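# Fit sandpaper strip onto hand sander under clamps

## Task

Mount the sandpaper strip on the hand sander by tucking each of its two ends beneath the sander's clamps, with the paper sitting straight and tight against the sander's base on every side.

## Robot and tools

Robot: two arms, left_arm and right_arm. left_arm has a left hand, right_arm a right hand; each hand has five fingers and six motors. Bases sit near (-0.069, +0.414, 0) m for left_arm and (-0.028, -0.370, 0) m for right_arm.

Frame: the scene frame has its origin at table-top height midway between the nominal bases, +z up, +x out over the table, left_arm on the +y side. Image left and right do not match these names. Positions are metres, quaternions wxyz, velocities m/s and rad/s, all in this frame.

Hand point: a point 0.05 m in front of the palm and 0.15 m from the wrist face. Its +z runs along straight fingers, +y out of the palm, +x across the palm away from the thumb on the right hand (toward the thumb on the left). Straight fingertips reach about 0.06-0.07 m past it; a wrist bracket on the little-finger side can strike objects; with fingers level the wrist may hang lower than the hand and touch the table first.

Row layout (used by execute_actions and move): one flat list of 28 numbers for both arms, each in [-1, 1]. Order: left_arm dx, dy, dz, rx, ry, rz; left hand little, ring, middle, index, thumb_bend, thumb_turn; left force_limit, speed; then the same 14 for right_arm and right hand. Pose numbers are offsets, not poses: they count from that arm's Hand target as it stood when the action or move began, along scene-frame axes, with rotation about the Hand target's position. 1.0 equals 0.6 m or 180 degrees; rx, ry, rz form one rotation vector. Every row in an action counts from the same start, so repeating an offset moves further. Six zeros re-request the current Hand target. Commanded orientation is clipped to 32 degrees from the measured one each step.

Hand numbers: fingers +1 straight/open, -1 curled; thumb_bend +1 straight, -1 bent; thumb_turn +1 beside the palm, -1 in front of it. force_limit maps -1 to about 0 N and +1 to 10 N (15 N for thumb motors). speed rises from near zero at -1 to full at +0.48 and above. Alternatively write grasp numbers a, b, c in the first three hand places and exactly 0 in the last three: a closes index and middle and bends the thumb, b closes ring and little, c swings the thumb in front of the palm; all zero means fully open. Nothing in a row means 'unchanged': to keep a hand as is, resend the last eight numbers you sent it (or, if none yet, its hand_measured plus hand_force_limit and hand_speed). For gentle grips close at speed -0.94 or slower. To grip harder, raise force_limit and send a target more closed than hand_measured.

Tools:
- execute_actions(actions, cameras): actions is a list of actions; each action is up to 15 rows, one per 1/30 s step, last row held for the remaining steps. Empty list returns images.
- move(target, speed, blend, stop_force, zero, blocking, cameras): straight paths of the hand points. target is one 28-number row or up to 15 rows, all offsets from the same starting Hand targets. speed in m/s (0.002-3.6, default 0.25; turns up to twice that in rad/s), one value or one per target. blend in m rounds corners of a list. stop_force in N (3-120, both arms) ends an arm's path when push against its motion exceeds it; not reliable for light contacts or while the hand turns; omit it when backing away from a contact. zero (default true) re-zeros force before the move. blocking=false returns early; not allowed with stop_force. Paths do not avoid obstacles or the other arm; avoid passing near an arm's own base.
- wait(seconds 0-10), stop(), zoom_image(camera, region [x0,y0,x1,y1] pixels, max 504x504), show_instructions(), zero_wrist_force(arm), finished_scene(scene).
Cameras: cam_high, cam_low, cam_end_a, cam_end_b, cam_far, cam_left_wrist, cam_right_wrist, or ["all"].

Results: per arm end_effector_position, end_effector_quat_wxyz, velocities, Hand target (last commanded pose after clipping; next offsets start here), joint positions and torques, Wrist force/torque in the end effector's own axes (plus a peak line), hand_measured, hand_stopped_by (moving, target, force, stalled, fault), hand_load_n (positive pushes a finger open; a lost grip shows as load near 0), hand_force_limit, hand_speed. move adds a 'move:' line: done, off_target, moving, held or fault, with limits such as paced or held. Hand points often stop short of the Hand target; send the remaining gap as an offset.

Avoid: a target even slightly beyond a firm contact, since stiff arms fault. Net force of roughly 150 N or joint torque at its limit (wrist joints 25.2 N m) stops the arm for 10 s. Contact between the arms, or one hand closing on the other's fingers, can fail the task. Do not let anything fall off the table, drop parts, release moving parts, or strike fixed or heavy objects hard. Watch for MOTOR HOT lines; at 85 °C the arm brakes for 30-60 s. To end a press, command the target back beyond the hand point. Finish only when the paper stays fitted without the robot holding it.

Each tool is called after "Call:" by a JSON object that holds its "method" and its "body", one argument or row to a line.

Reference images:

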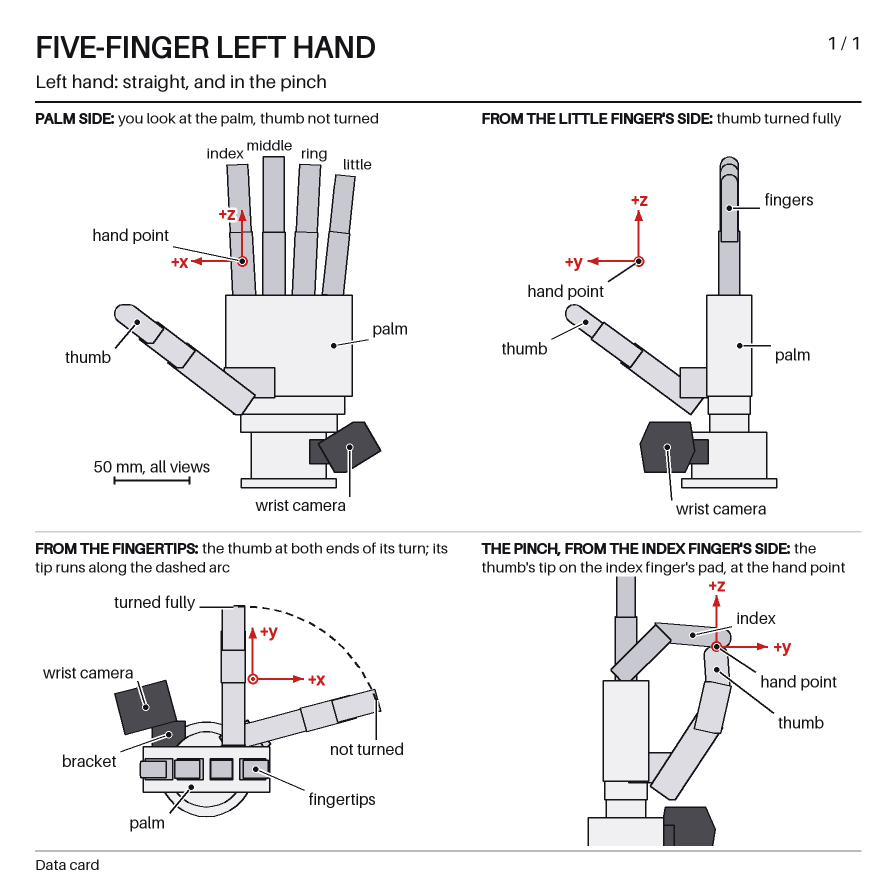

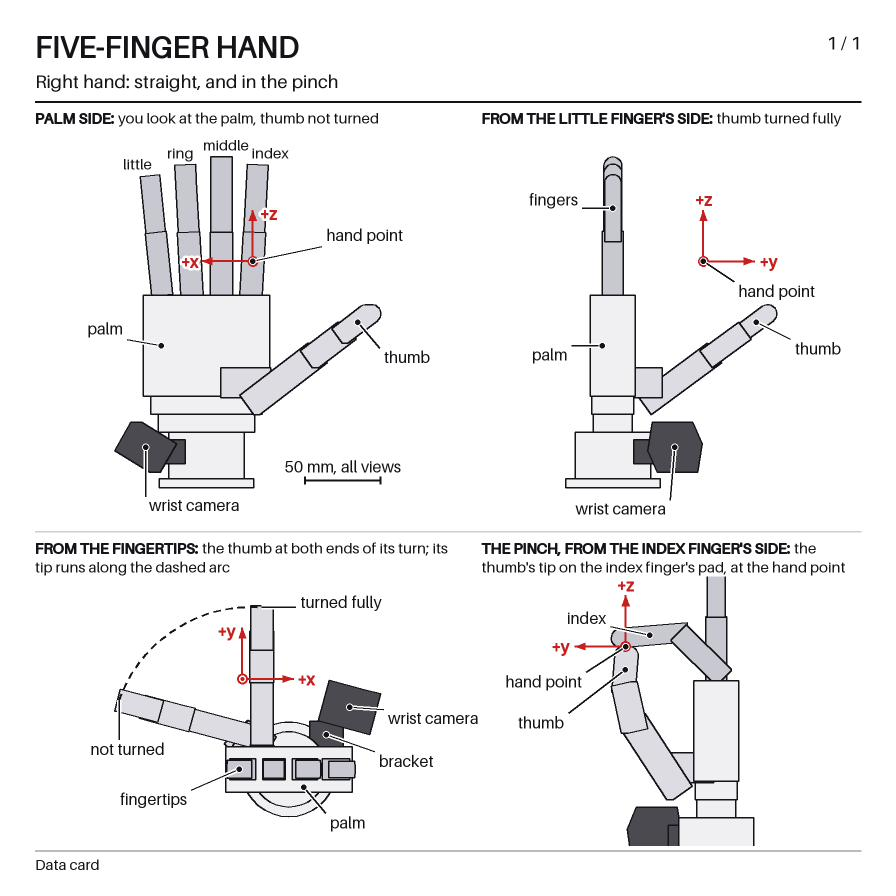

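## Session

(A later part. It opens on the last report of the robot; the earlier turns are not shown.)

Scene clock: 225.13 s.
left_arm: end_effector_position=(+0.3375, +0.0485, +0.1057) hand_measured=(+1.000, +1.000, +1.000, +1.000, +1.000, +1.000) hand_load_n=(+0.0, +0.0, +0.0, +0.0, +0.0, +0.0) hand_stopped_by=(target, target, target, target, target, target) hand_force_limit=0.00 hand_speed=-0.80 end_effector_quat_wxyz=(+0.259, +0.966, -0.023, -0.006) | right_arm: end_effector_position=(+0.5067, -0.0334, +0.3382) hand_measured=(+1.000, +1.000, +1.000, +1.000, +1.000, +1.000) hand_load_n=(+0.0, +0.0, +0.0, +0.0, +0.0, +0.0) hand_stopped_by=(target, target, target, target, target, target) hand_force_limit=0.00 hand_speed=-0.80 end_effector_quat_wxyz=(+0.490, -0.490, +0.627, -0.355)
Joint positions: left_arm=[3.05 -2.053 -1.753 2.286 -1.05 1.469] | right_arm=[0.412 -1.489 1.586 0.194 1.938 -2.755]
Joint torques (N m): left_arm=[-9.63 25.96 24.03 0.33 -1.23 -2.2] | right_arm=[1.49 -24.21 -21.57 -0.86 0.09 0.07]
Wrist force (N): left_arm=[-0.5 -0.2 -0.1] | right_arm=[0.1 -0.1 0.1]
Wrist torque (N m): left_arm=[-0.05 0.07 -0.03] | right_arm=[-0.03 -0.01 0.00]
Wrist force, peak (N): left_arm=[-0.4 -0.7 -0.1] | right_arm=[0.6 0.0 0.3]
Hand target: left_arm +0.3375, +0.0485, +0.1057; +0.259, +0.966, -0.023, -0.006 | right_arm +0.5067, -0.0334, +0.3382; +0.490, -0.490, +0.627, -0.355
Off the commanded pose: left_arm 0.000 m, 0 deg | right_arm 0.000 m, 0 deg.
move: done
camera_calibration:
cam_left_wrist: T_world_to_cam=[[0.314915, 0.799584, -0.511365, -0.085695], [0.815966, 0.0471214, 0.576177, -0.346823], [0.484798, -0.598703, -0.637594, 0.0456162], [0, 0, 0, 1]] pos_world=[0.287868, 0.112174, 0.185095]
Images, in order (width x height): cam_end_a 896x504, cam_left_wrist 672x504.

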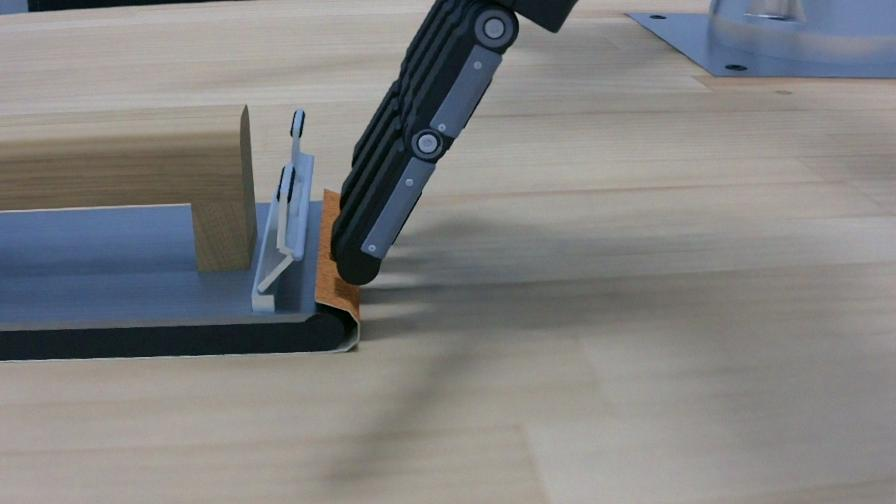

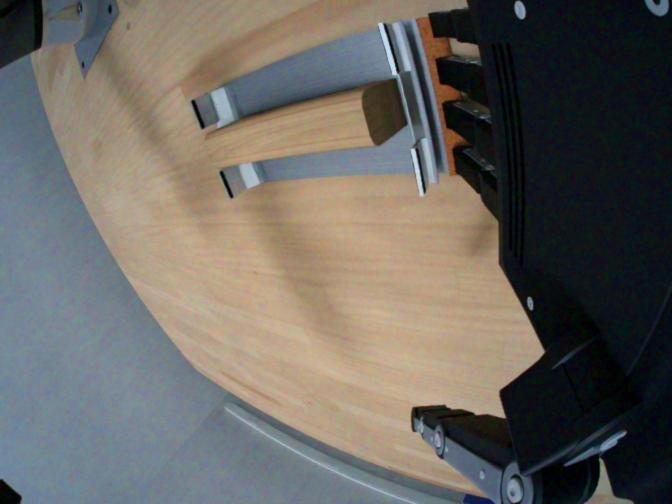

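Call:
{"method": "move", "body": {
  "target": [0, -0.01, -0.001, 0, 0, 0, 1, 1, 1, 1, 1, 1, 0, -0.8, 0, 0, 0, 0, 0, 0, 1, 1, 1, 1, 1, 1, 0, -0.8],
  "speed": 0.03,
  "cameras": ["cam_end_a", "cam_left_wrist"]
}}

Call:
{"method": "zoom_image", "body": {
  "camera": "cam_end_a",
  "region": [230, 90, 500, 370]
}}

Scene clock: 229.97 s.
left_arm: end_effector_position=(+0.3375, +0.0425, +0.1051) hand_measured=(+1.000, +1.000, +1.000, +1.000, +1.000, +1.000) hand_load_n=(+0.0, +0.0, +0.0, +0.0, +0.0, +0.0) hand_stopped_by=(target, target, target, target, target, target) hand_force_limit=0.00 hand_speed=-0.80 end_effector_quat_wxyz=(+0.259, +0.966, -0.023, -0.006) | right_arm: end_effector_position=(+0.5067, -0.0334, +0.3382) hand_measured=(+1.000, +1.000, +1.000, +1.000, +1.000, +1.000) hand_load_n=(+0.0, +0.0, -0.5, +0.0, +0.0, -0.5) hand_stopped_by=(target, target, target, target, target, target) hand_force_limit=0.00 hand_speed=-0.80 end_effector_quat_wxyz=(+0.490, -0.490, +0.627, -0.355)
Joint positions: left_arm=[3.036 -2.058 -1.744 2.29 -1.051 1.453] | right_arm=[0.412 -1.489 1.586 0.194 1.938 -2.755]
Joint torques (N m): left_arm=[-9.39 26.23 23.9 0.34 -1.24 -2.09] | right_arm=[1.18 -24.85 -21.37 -1.02 0.03 -0.12]
Wrist force (N): left_arm=[-0.3 -0.2 -1.0] | right_arm=[0.2 -0.1 0.2]
Wrist torque (N m): left_arm=[0.04 0.01 -0.03] | right_arm=[-0.04 -0.02 0.01]
Wrist force, peak (N): left_arm=[-0.3 -0.2 -1.0] | right_arm=[0.4 -0.1 0.7]
Hand target: left_arm +0.3375, +0.0425, +0.1051; +0.259, +0.966, -0.023, -0.006 | right_arm +0.5067, -0.0334, +0.3382; +0.490, -0.490, +0.627, -0.355
Off the commanded pose: left_arm 0.000 m, 0 deg | right_arm 0.000 m, 0 deg.
move: done
camera_calibration:
cam_left_wrist: T_world_to_cam=[[0.314915, 0.799584, -0.511365, -0.0812043], [0.815966, 0.0471214, 0.576177, -0.346195], [0.484798, -0.598703, -0.637594, 0.0416415], [0, 0, 0, 1]] pos_world=[0.287868, 0.106174, 0.184495]
Images, in order (width x height): cam_end_a 896x504, cam_left_wrist 672x504.

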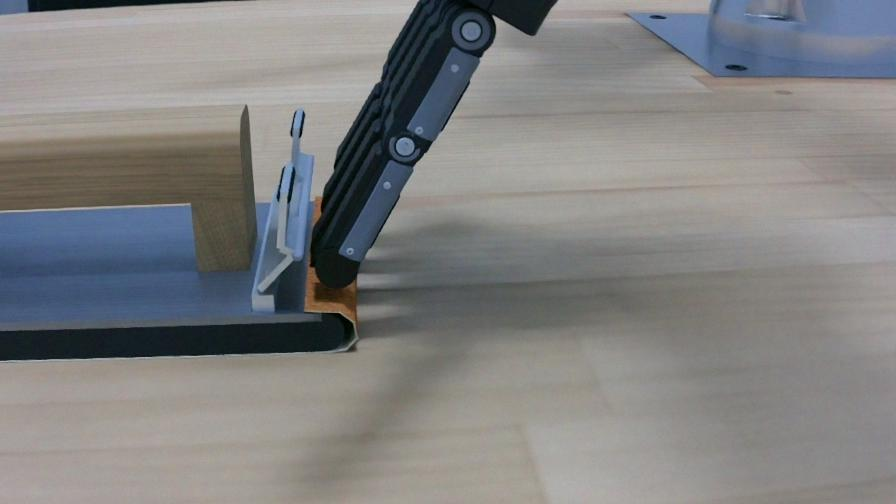

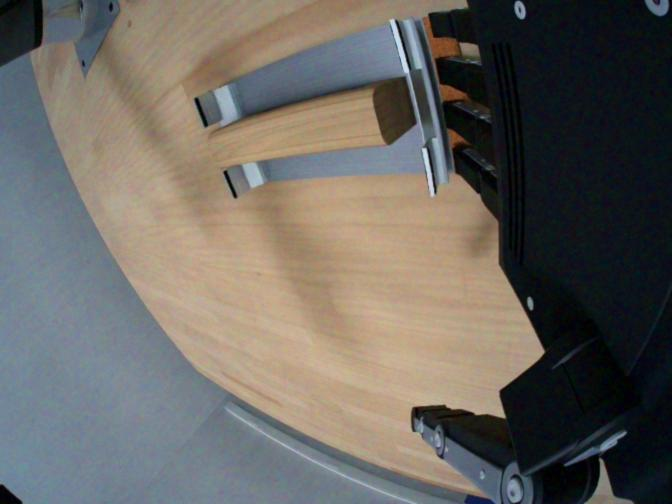

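Scaled by 1.800 from the camera's 896x504 image, which has a finer 1280x720 frame.

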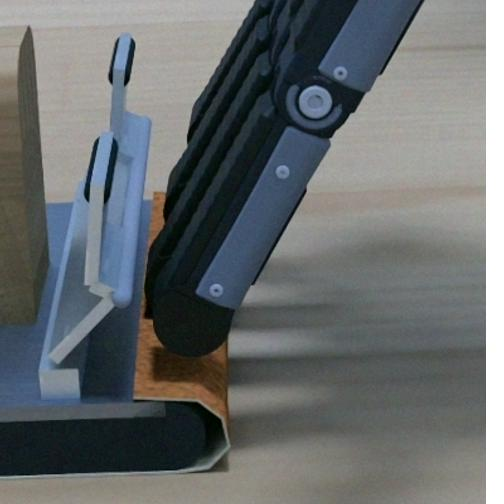

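Call:
{"method": "move", "body": {
  "target": [
    [0, 0.0958, 0.075, 0, 0, 0, 1, 1, 1, 1, 1, 1, 0, -0.8, 0, 0, 0, 0, 0, 0, 1, 1, 1, 1, 1, 1, 0, -0.8],
    [-0.0292, 0.2125, 0.0248, 0.0118, 0.25, 0.433, 1, 1, 1, 1, 1, 1, 0, -0.8, -0.1778, -0.0277, -0.097, -0.1255, 0.0692, 0.2504, 1, 1, 1, 1, 1, 1, 0, -0.8],
    [-0.0617, 0.2683, -0.0502, 0.0236, 0.5, 0.866, -1, -1, 1, -1, 1, 1, 0, -0.2, -0.3633, -0.0443, -0.297, -0.2510, 0.1384, 0.5008, -1, 1, -1, 1, 1, 1, 0, -0.2]
  ],
  "speed": 0.3,
  "blend": [0.02, 0.03, 0],
  "cameras": ["all"]
}}

Scene clock: 290.37 s.
left_arm: end_effector_position=(+0.3005, +0.2035, +0.0750) hand_measured=(-1.000, -1.000, +1.000, -1.000, +1.000, +1.000) hand_load_n=(+0.0, +0.0, +0.0, +0.0, -0.5, +0.0) hand_stopped_by=(target, target, target, target, target, target) hand_force_limit=0.00 hand_speed=-0.20 end_effector_quat_wxyz=(-0.006, +0.023, +0.965, -0.259) | right_arm: end_effector_position=(+0.2887, -0.0600, +0.1600) hand_measured=(-1.000, +1.000, -1.000, +1.000, +1.000, +1.000) hand_load_n=(+0.0, +0.0, +0.0, +0.0, +0.0, +0.0) hand_stopped_by=(target, target, target, target, target, target) hand_force_limit=0.00 hand_speed=-0.20 end_effector_quat_wxyz=(-0.258, +0.966, -0.022, +0.007)
Joint positions: left_arm=[3.173 -2.021 -1.734 2.164 -1.046 -1.532] | right_arm=[0.271 -1.265 1.638 1.015 1.078 -4.343]
Joint torques (N m): left_arm=[8 25.42 18.24 -3.63 2.1 -2.2] | right_arm=[9.82 -17.14 -16.19 2.31 0.19 -1.57]
Wrist force (N): left_arm=[-0.6 -1.1 0.0] | right_arm=[-0.8 -1.5 1.8]
Wrist torque (N m): left_arm=[-0.21 0.11 -0.12] | right_arm=[-0.28 0.02 0.07]
Wrist force, peak (N): left_arm=[-0.1 -0.8 -1.5] | right_arm=[-0.7 -1.5 2.2]
Hand target: left_arm +0.3005, +0.2034, +0.0750; -0.006, +0.023, +0.965, -0.259 | right_arm +0.2887, -0.0600, +0.1600; -0.258, +0.966, -0.022, +0.007
Off the commanded pose: left_arm 0.000 m, 0 deg | right_arm 0.000 m, 0 deg.
move: done
camera_calibration:
cam_left_wrist: T_world_to_cam=[[-0.315842, -0.835414, 0.449808, 0.236489], [-0.790597, 0.493837, 0.362052, 0.10164], [-0.524595, -0.241265, -0.81645, 0.380714], [0, 0, 0, 1]] pos_world=[0.35477, 0.239226, 0.16766]
cam_right_wrist: T_world_to_cam=[[0.204935, -0.851968, -0.481822, -0.0302875], [-0.864385, -0.388475, 0.319258, 0.178632], [-0.459173, 0.351052, -0.816041, 0.399614], [0, 0, 0, 1]] pos_world=[0.344105, -0.0966955, 0.254478]

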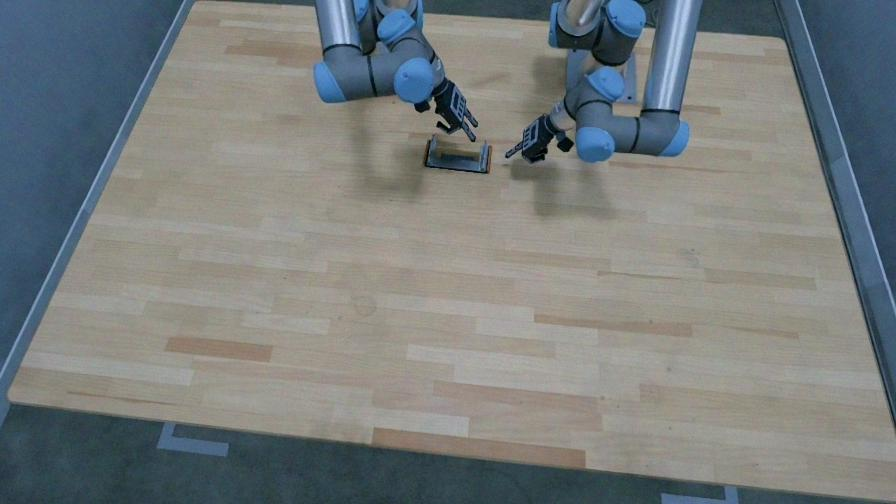

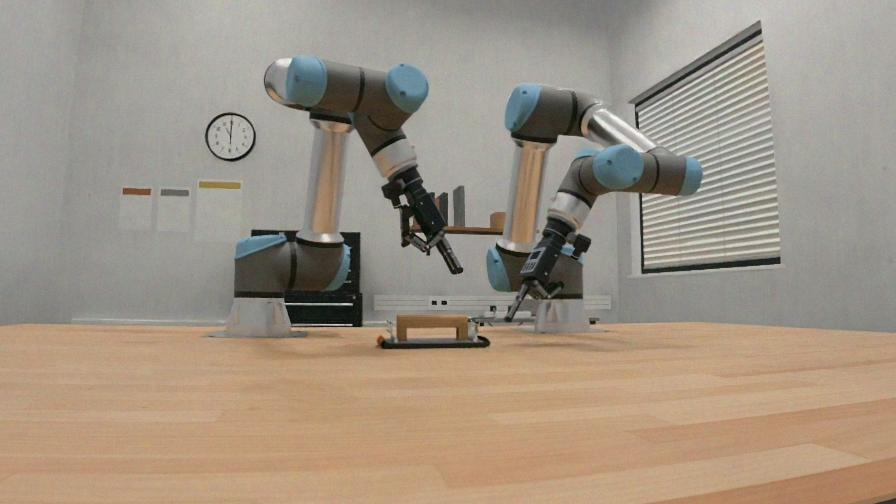

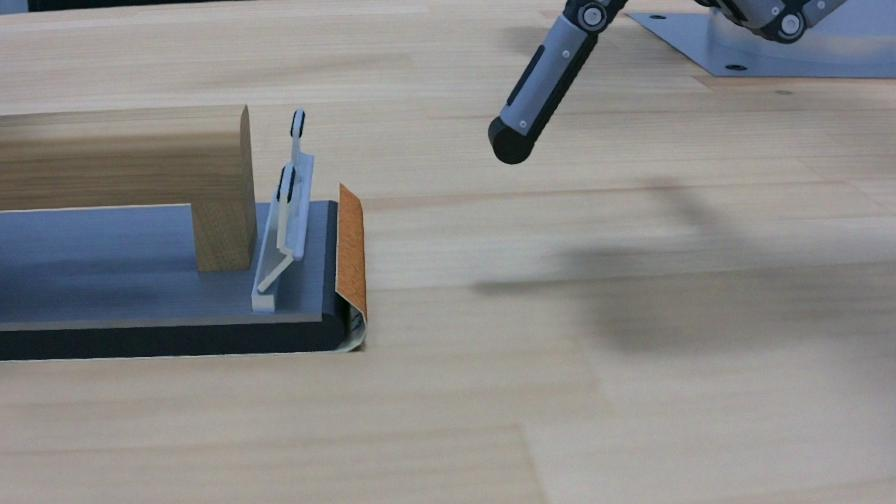

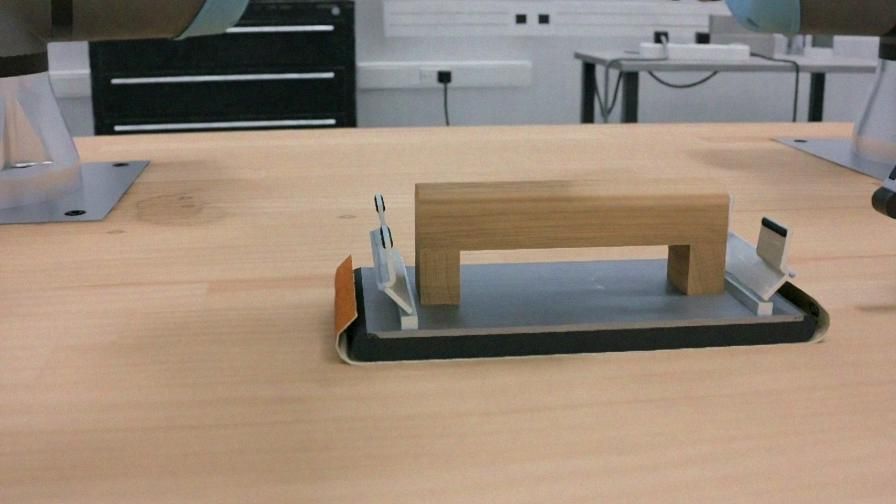

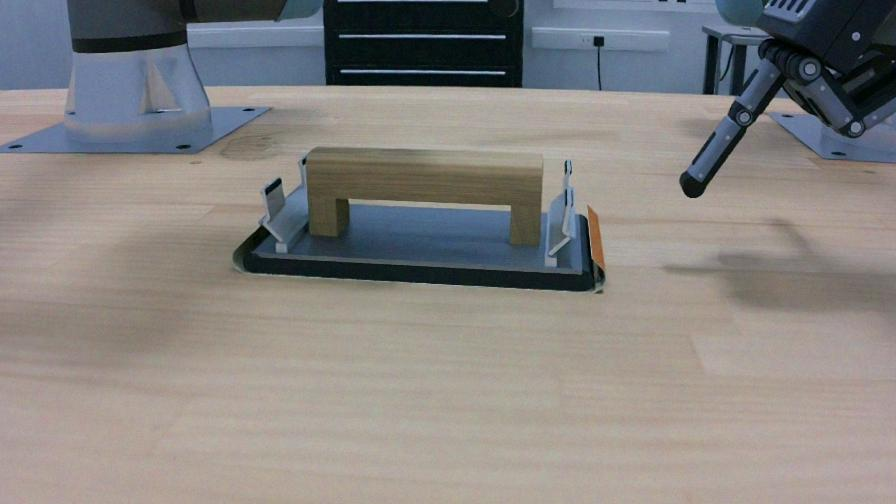

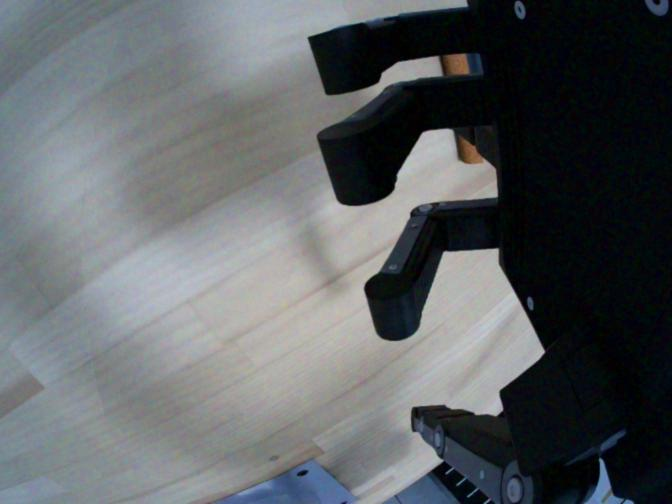

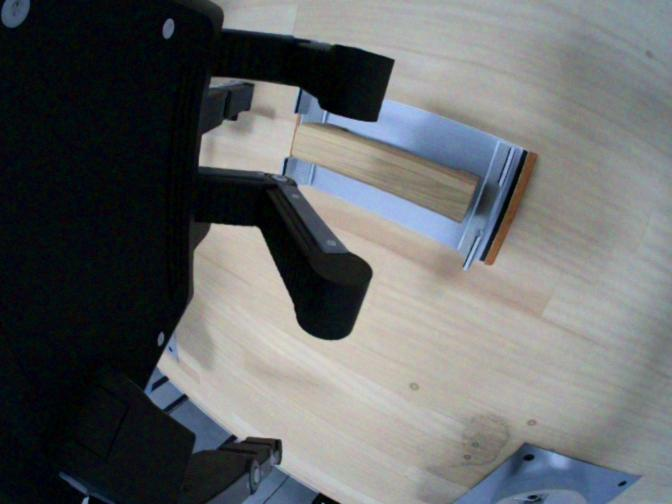

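Call:
{"method": "zoom_image", "body": {
  "camera": "cam_right_wrist",
  "region": [170, 40, 410, 270]
}}

Call:
{"method": "zoom_image", "body": {
  "camera": "cam_low",
  "region": [340, 150, 620, 370]
}}

Scaled by 2.100 from the camera's 672x504 image, which has a finer 960x720 frame.

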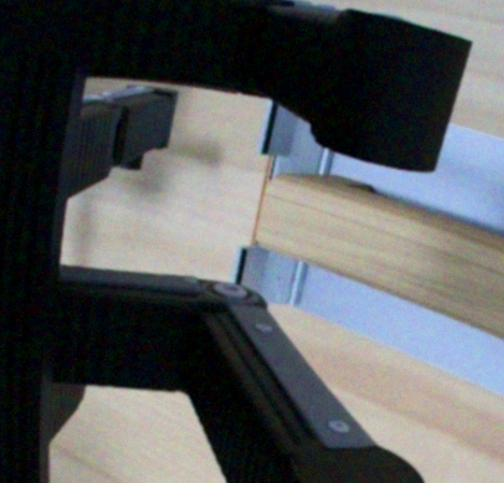

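Scaled by 1.800 from the camera's 896x504 image, which has a finer 1280x720 frame.

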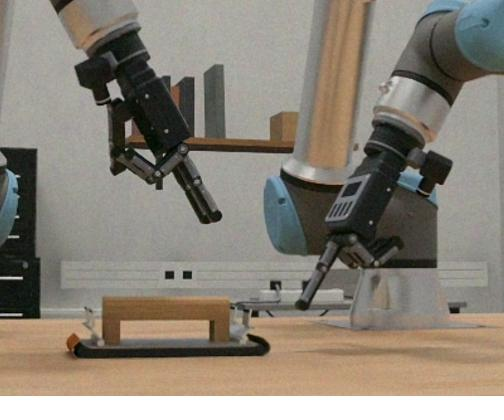

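Call:
{"method": "move", "body": {
  "target": [0, 0, 0, 0, 0, 0, -1, -1, 1, -1, 1, 1, 0, -0.2, 0, 0.0317, -0.1075, 0, 0, 0, -1, 1, -1, 1, 1, 1, 0, -0.2],
  "speed": 0.2,
  "cameras": ["cam_end_a", "cam_end_b", "cam_far", "cam_right_wrist"]
}}

Call:
{"method": "zoom_image", "body": {
  "camera": "cam_end_a",
  "region": [150, 20, 400, 320]
}}

Call:
{"method": "zoom_image", "body": {
  "camera": "cam_right_wrist",
  "region": [170, 40, 410, 270]
}}

Scene clock: 300.67 s.
left_arm: end_effector_position=(+0.3005, +0.2034, +0.0750) hand_measured=(-1.000, -1.000, +1.000, -1.000, +1.000, +1.000) hand_load_n=(+0.0, +0.0, +0.0, +0.0, +0.0, +0.0) hand_stopped_by=(target, target, target, target, target, target) hand_force_limit=0.00 hand_speed=-0.20 end_effector_quat_wxyz=(-0.006, +0.023, +0.965, -0.259) | right_arm: end_effector_position=(+0.2887, -0.0410, +0.0955) hand_measured=(-1.000, +1.000, -1.000, +1.000, +1.000, +1.000) hand_load_n=(+0.0, +0.0, +0.0, +0.0, +0.0, +0.0) hand_stopped_by=(target, target, target, target, target, target) hand_force_limit=0.00 hand_speed=-0.20 end_effector_quat_wxyz=(-0.258, +0.966, -0.022, +0.007)
Joint positions: left_arm=[3.173 -2.021 -1.734 2.164 -1.046 -1.532] | right_arm=[0.316 -1.178 1.691 0.852 1.087 -4.293]
Joint torques (N m): left_arm=[4.36 26.03 4.42 -3.99 2.18 -2.26] | right_arm=[9.58 -19.58 -7.92 0.45 1.9 1.27]
Wrist force (N): left_arm=[-0.3 -1.0 -0.3] | right_arm=[-0.8 -1.4 1.7]
Wrist torque (N m): left_arm=[-0.19 0.05 -0.11] | right_arm=[-0.26 0.04 -0.11]
Wrist force, peak (N): left_arm=[-0.7 -1.5 0.1] | right_arm=[-1.0 -1.3 2.5]
Hand target: left_arm +0.3005, +0.2034, +0.0750; -0.006, +0.023, +0.965, -0.259 | right_arm +0.2887, -0.0410, +0.0955; -0.258, +0.966, -0.022, +0.007
Off the commanded pose: left_arm 0.000 m, 0 deg | right_arm 0.000 m, 0 deg.
move: done
camera_calibration:
cam_right_wrist: T_world_to_cam=[[0.205017, -0.851943, -0.481831, -0.0451172], [-0.864408, -0.388515, 0.319146, 0.20667], [-0.459093, 0.351068, -0.816079, 0.340255], [0, 0, 0, 1]] pos_world=[0.344105, -0.0775956, 0.189978]
Images, in order (width x height): cam_end_a 896x504, cam_end_b 896x504, cam_far 896x504, cam_right_wrist 672x504.

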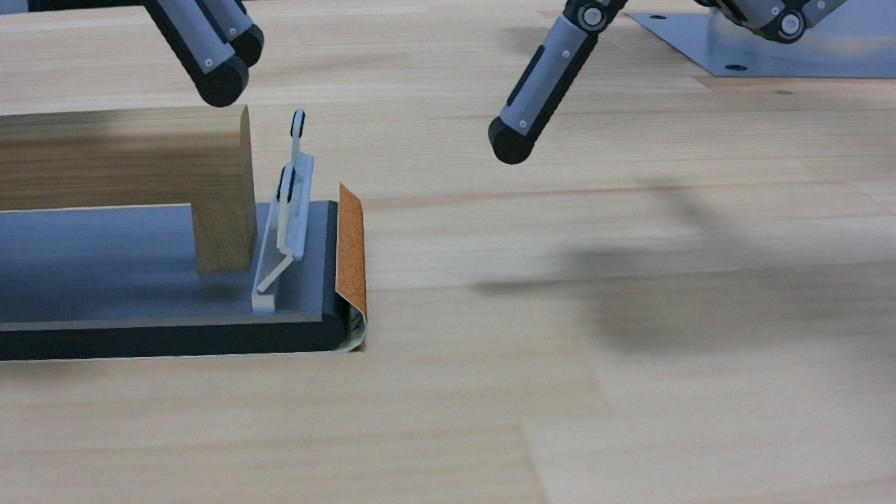

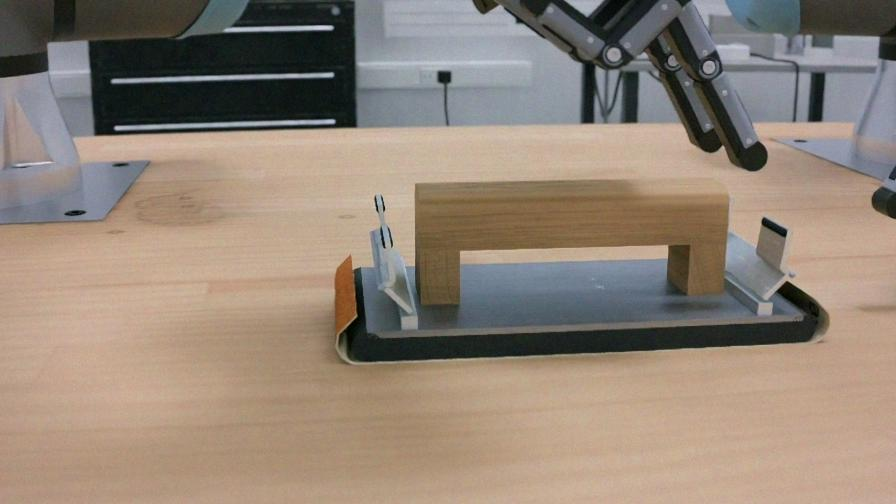

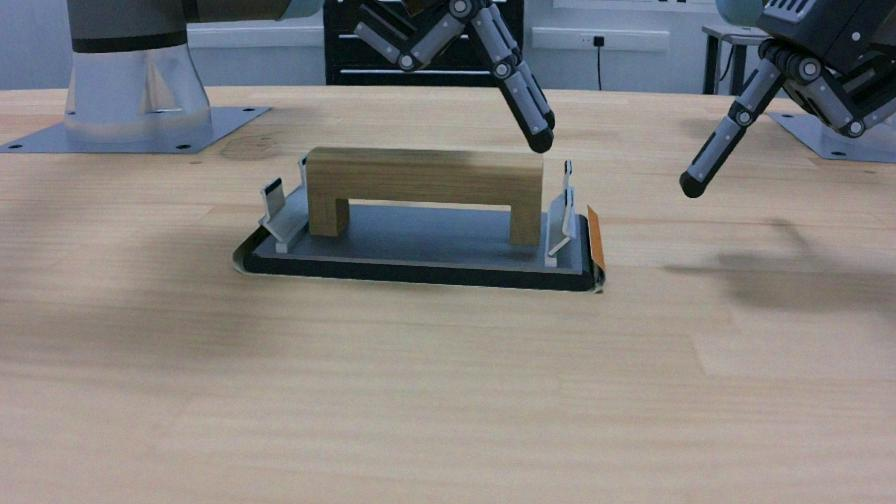

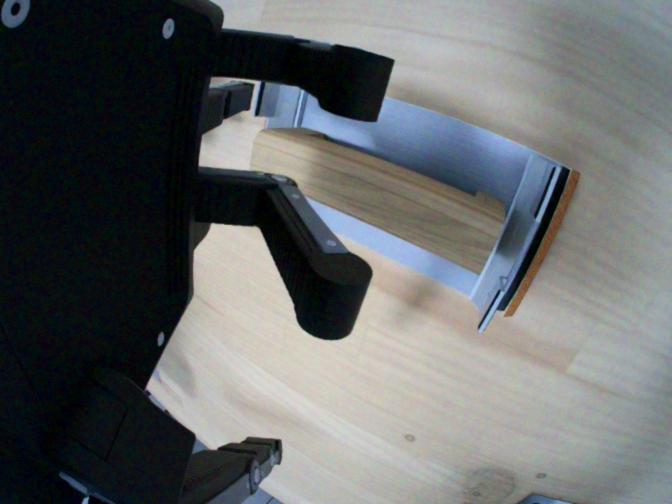

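Scaled by 1.680 from the camera's 896x504 image, which has a finer 1280x720 frame.

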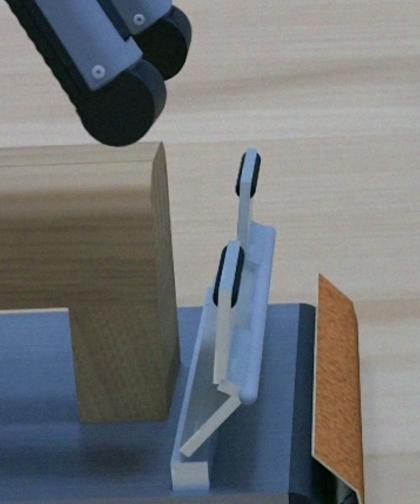

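Scaled by 2.100 from the camera's 672x504 image, which has a finer 960x720 frame.

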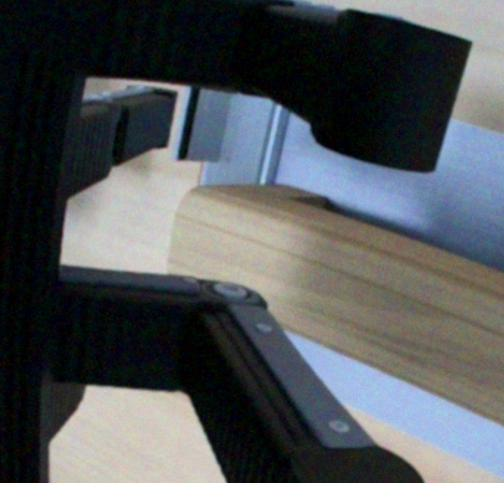

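Call:
{"method": "move", "body": {
  "target": [0, 0, 0, 0, 0, 0, -1, -1, 1, -1, 1, 1, 0, -0.2, -0.0075, 0, 0, 0, 0, 0, -1, 1, -1, 1, 1, 1, 0, -0.2],
  "speed": 0.1
}}

Call:
{"method": "move", "body": {
  "target": [0, 0, 0, 0, 0, 0, -1, -1, 1, -1, 1, 1, 0, -0.2, 0, 0.0025, -0.05, 0, 0, 0, -1, 1, -1, 1, 1, 1, 0, -0.2],
  "speed": 0.04,
  "stop_force": 5,
  "cameras": ["cam_end_a", "cam_end_b", "cam_right_wrist"]
}}

Call:
{"method": "zoom_image", "body": {
  "camera": "cam_end_a",
  "region": [150, 20, 400, 320]
}}

Call:
{"method": "zoom_image", "body": {
  "camera": "cam_right_wrist",
  "region": [170, 40, 410, 270]
}}

Scene clock: 327.77 s.
left_arm: end_effector_position=(+0.3005, +0.2034, +0.0750) hand_measured=(-1.000, -1.000, +1.000, -1.000, +1.000, +1.000) hand_load_n=(+0.0, +0.0, +0.0, +0.5, +0.0, +0.0) hand_stopped_by=(target, target, target, target, target, target) hand_force_limit=0.00 hand_speed=-0.20 end_effector_quat_wxyz=(-0.006, +0.023, +0.965, -0.259) | right_arm: end_effector_position=(+0.2842, -0.0410, +0.0955) hand_measured=(-1.000, +1.000, -1.000, +1.000, +1.000, +1.000) hand_load_n=(+0.0, +0.0, +0.0, +0.0, +0.0, +0.0) hand_stopped_by=(target, target, target, target, target, target) hand_force_limit=0.00 hand_speed=-0.20 end_effector_quat_wxyz=(-0.258, +0.966, -0.022, +0.007)
Joint positions: left_arm=[3.173 -2.021 -1.734 2.164 -1.046 -1.532] | right_arm=[0.32 -1.186 1.703 0.847 1.087 -4.289]
Joint torques (N m): left_arm=[1.64 25.72 4.45 -4.06 2.17 -2.26] | right_arm=[10.49 -42.48 -6.11 0.08 1.99 1.35]
Wrist force (N): left_arm=[-0.6 -0.8 0.2] | right_arm=[-0.7 -1.8 1.8]
Wrist torque (N m): left_arm=[-0.18 0.13 -0.13] | right_arm=[-0.33 0.02 -0.11]
Wrist force, peak (N): left_arm=[-0.9 -1.4 0.0] | right_arm=[-0.9 -1.7 2.1]
Hand target: left_arm +0.3005, +0.2034, +0.0750; -0.006, +0.023, +0.965, -0.259 | right_arm +0.2842, -0.0410, +0.0955; -0.258, +0.966, -0.022, +0.007
Off the commanded pose: left_arm 0.000 m, 0 deg | right_arm 0.000 m, 0 deg.
move: done

Scene clock: 329.40 s.
left_arm: end_effector_position=(+0.3005, +0.2034, +0.0750) hand_measured=(-1.000, -1.000, +1.000, -1.000, +1.000, +1.000) hand_load_n=(+0.0, +0.0, +0.0, +0.5, +0.0, +0.0) hand_stopped_by=(target, target, target, target, target, target) hand_force_limit=0.00 hand_speed=-0.20 end_effector_quat_wxyz=(-0.006, +0.023, +0.965, -0.259) | right_arm: end_effector_position=(+0.2842, -0.0395, +0.0655) hand_measured=(-1.000, +1.000, -1.000, +1.000, +1.000, +1.000) hand_load_n=(+0.0, +0.0, +0.0, +0.0, +0.0, +0.0) hand_stopped_by=(target, target, target, target, target, target) hand_force_limit=0.00 hand_speed=-0.20 end_effector_quat_wxyz=(-0.258, +0.966, -0.022, +0.007)
Joint positions: left_arm=[3.173 -2.021 -1.734 2.164 -1.046 -1.532] | right_arm=[0.324 -1.147 1.733 0.775 1.088 -4.285]
Joint torques (N m): left_arm=[0.13 25.73 4.63 -3.97 2.28 -2.25] | right_arm=[9.26 -20.32 -7.55 -0.22 2.31 1.34]
Wrist force (N): left_arm=[-0.4 -0.9 0.1] | right_arm=[-2.0 -2.0 0.7]
Wrist torque (N m): left_arm=[-0.21 0.08 -0.12] | right_arm=[-0.22 -0.07 -0.19]
Wrist force, peak (N): left_arm=[-0.5 -1.5 0.0] | right_arm=[-2.4 -2.2 1.2]
Hand target: left_arm +0.3005, +0.2034, +0.0750; -0.006, +0.023, +0.965, -0.259 | right_arm +0.2842, -0.0395, +0.0655; -0.258, +0.966, -0.022, +0.007
Off the commanded pose: left_arm 0.000 m, 0 deg | right_arm 0.000 m, 0 deg.
move: done
camera_calibration:
cam_right_wrist: T_world_to_cam=[[0.204935, -0.851968, -0.481822, -0.0573469], [-0.864385, -0.388475, 0.319258, 0.212914], [-0.459173, 0.351052, -0.816041, 0.3132], [0, 0, 0, 1]] pos_world=[0.339605, -0.0760955, 0.159978]
Images, in order (width x height): cam_end_a 896x504, cam_end_b 896x504, cam_right_wrist 672x504.

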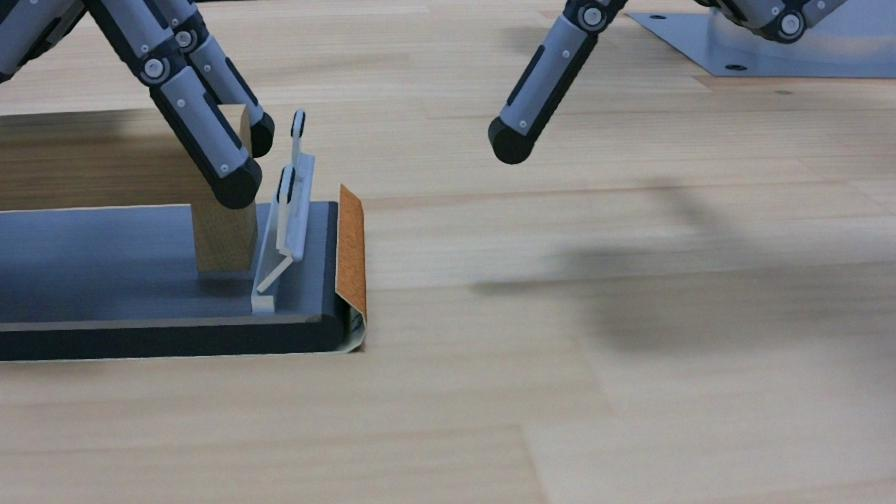

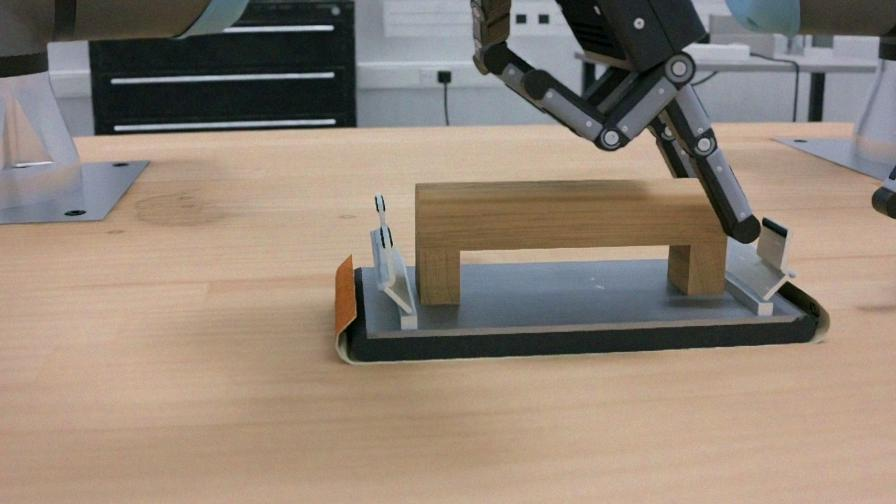

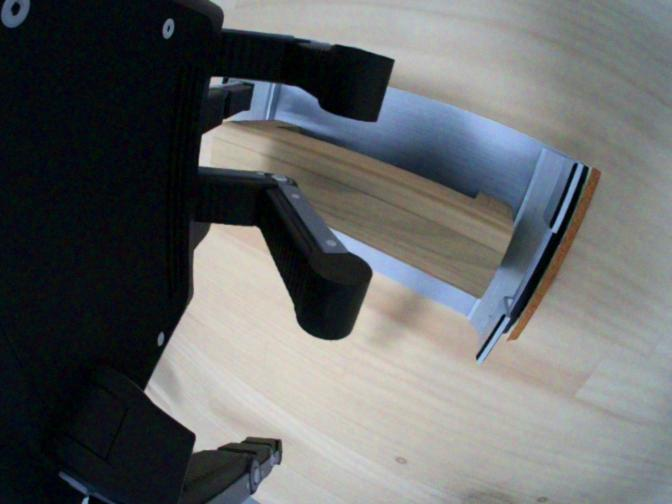

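Scaled by 1.680 from the camera's 896x504 image, which has a finer 1280x720 frame.

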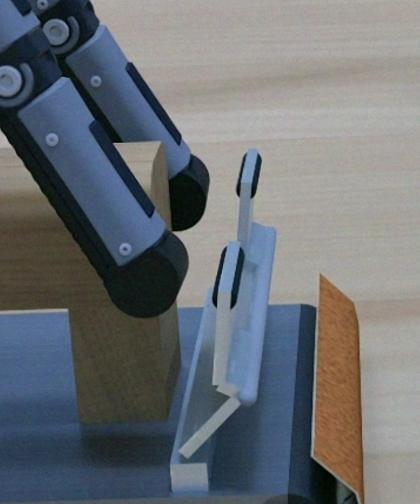

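Scaled by 2.100 from the camera's 672x504 image, which has a finer 960x720 frame.

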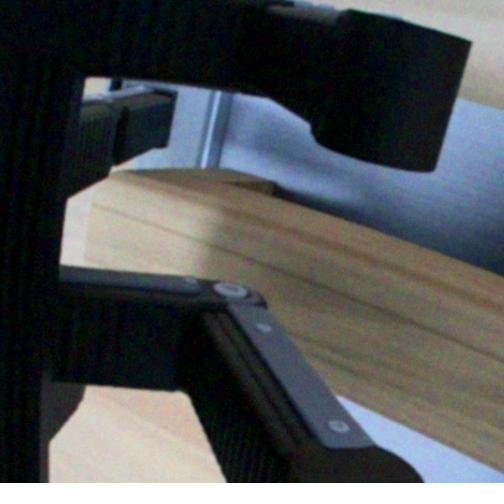

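Call:
{"method": "move", "body": {
  "target": [0, -0.0625, -0.0407, 0, 0, 0, -1, -1, 1, -1, 1, 1, 0, -0.2, 0, 0, 0, 0, 0, 0, -1, 1, -1, 1, 1, 1, 0, -0.2],
  "speed": 0.1,
  "cameras": ["cam_end_a", "cam_far"]
}}

Call:
{"method": "zoom_image", "body": {
  "camera": "cam_end_a",
  "region": [230, 90, 500, 370]
}}

Scene clock: 336.40 s.
left_arm: end_effector_position=(+0.3005, +0.1660, +0.0506) hand_measured=(-1.000, -1.000, +1.000, -1.000, +1.000, +1.000) hand_load_n=(+0.0, +0.5, +0.0, +0.0, +0.0, -0.5) hand_stopped_by=(target, target, target, target, target, target) hand_force_limit=0.00 hand_speed=-0.20 end_effector_quat_wxyz=(-0.006, +0.023, +0.965, -0.259) | right_arm: end_effector_position=(+0.2842, -0.0395, +0.0655) hand_measured=(-1.000, +1.000, -1.000, +1.000, +1.000, +1.000) hand_load_n=(+0.0, +0.0, +0.0, +0.0, +0.0, -0.5) hand_stopped_by=(target, target, target, target, target, target) hand_force_limit=0.00 hand_speed=-0.20 end_effector_quat_wxyz=(-0.258, +0.966, -0.022, +0.007)
Joint positions: left_arm=[3.082 -2.075 -1.707 2.243 -1.047 -1.636] | right_arm=[0.324 -1.147 1.733 0.775 1.088 -4.285]
Joint torques (N m): left_arm=[-7.12 26.94 24.42 0.07 -1.23 -1.94] | right_arm=[9.7 -19.89 -5.78 -0.19 2.36 1.32]
Wrist force (N): left_arm=[-0.5 -1.2 0.3] | right_arm=[-2.3 -2.0 1.0]
Wrist torque (N m): left_arm=[-0.26 0.09 -0.12] | right_arm=[-0.23 -0.03 -0.21]
Wrist force, peak (N): left_arm=[-0.7 -1.4 0.0] | right_arm=[-2.5 -2.5 1.0]
Hand target: left_arm +0.3005, +0.1659, +0.0505; -0.006, +0.023, +0.965, -0.259 | right_arm +0.2842, -0.0395, +0.0655; -0.258, +0.966, -0.022, +0.007
Off the commanded pose: left_arm 0.000 m, 0 deg | right_arm 0.000 m, 0 deg.
move: done
Images, in order (width x height): cam_end_a 896x504, cam_far 896x504.

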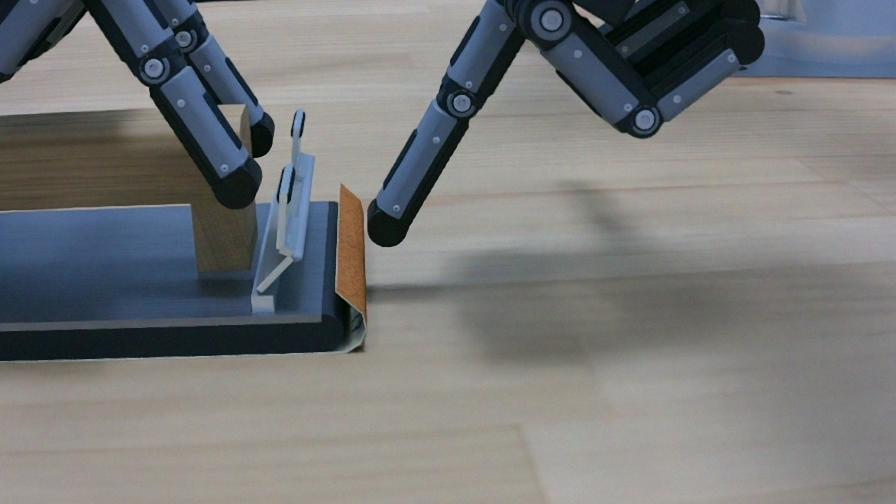

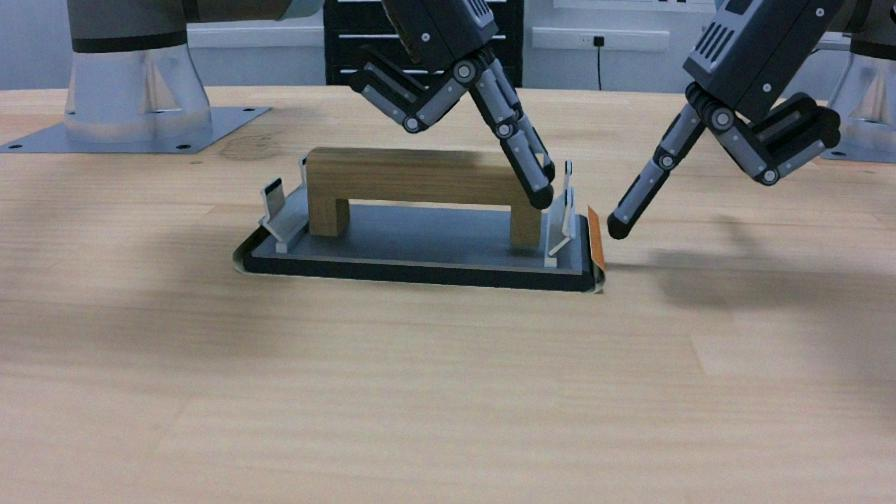

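Scaled by 1.800 from the camera's 896x504 image, which has a finer 1280x720 frame.

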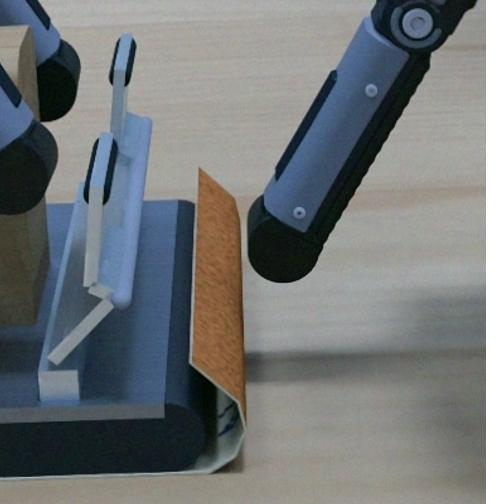

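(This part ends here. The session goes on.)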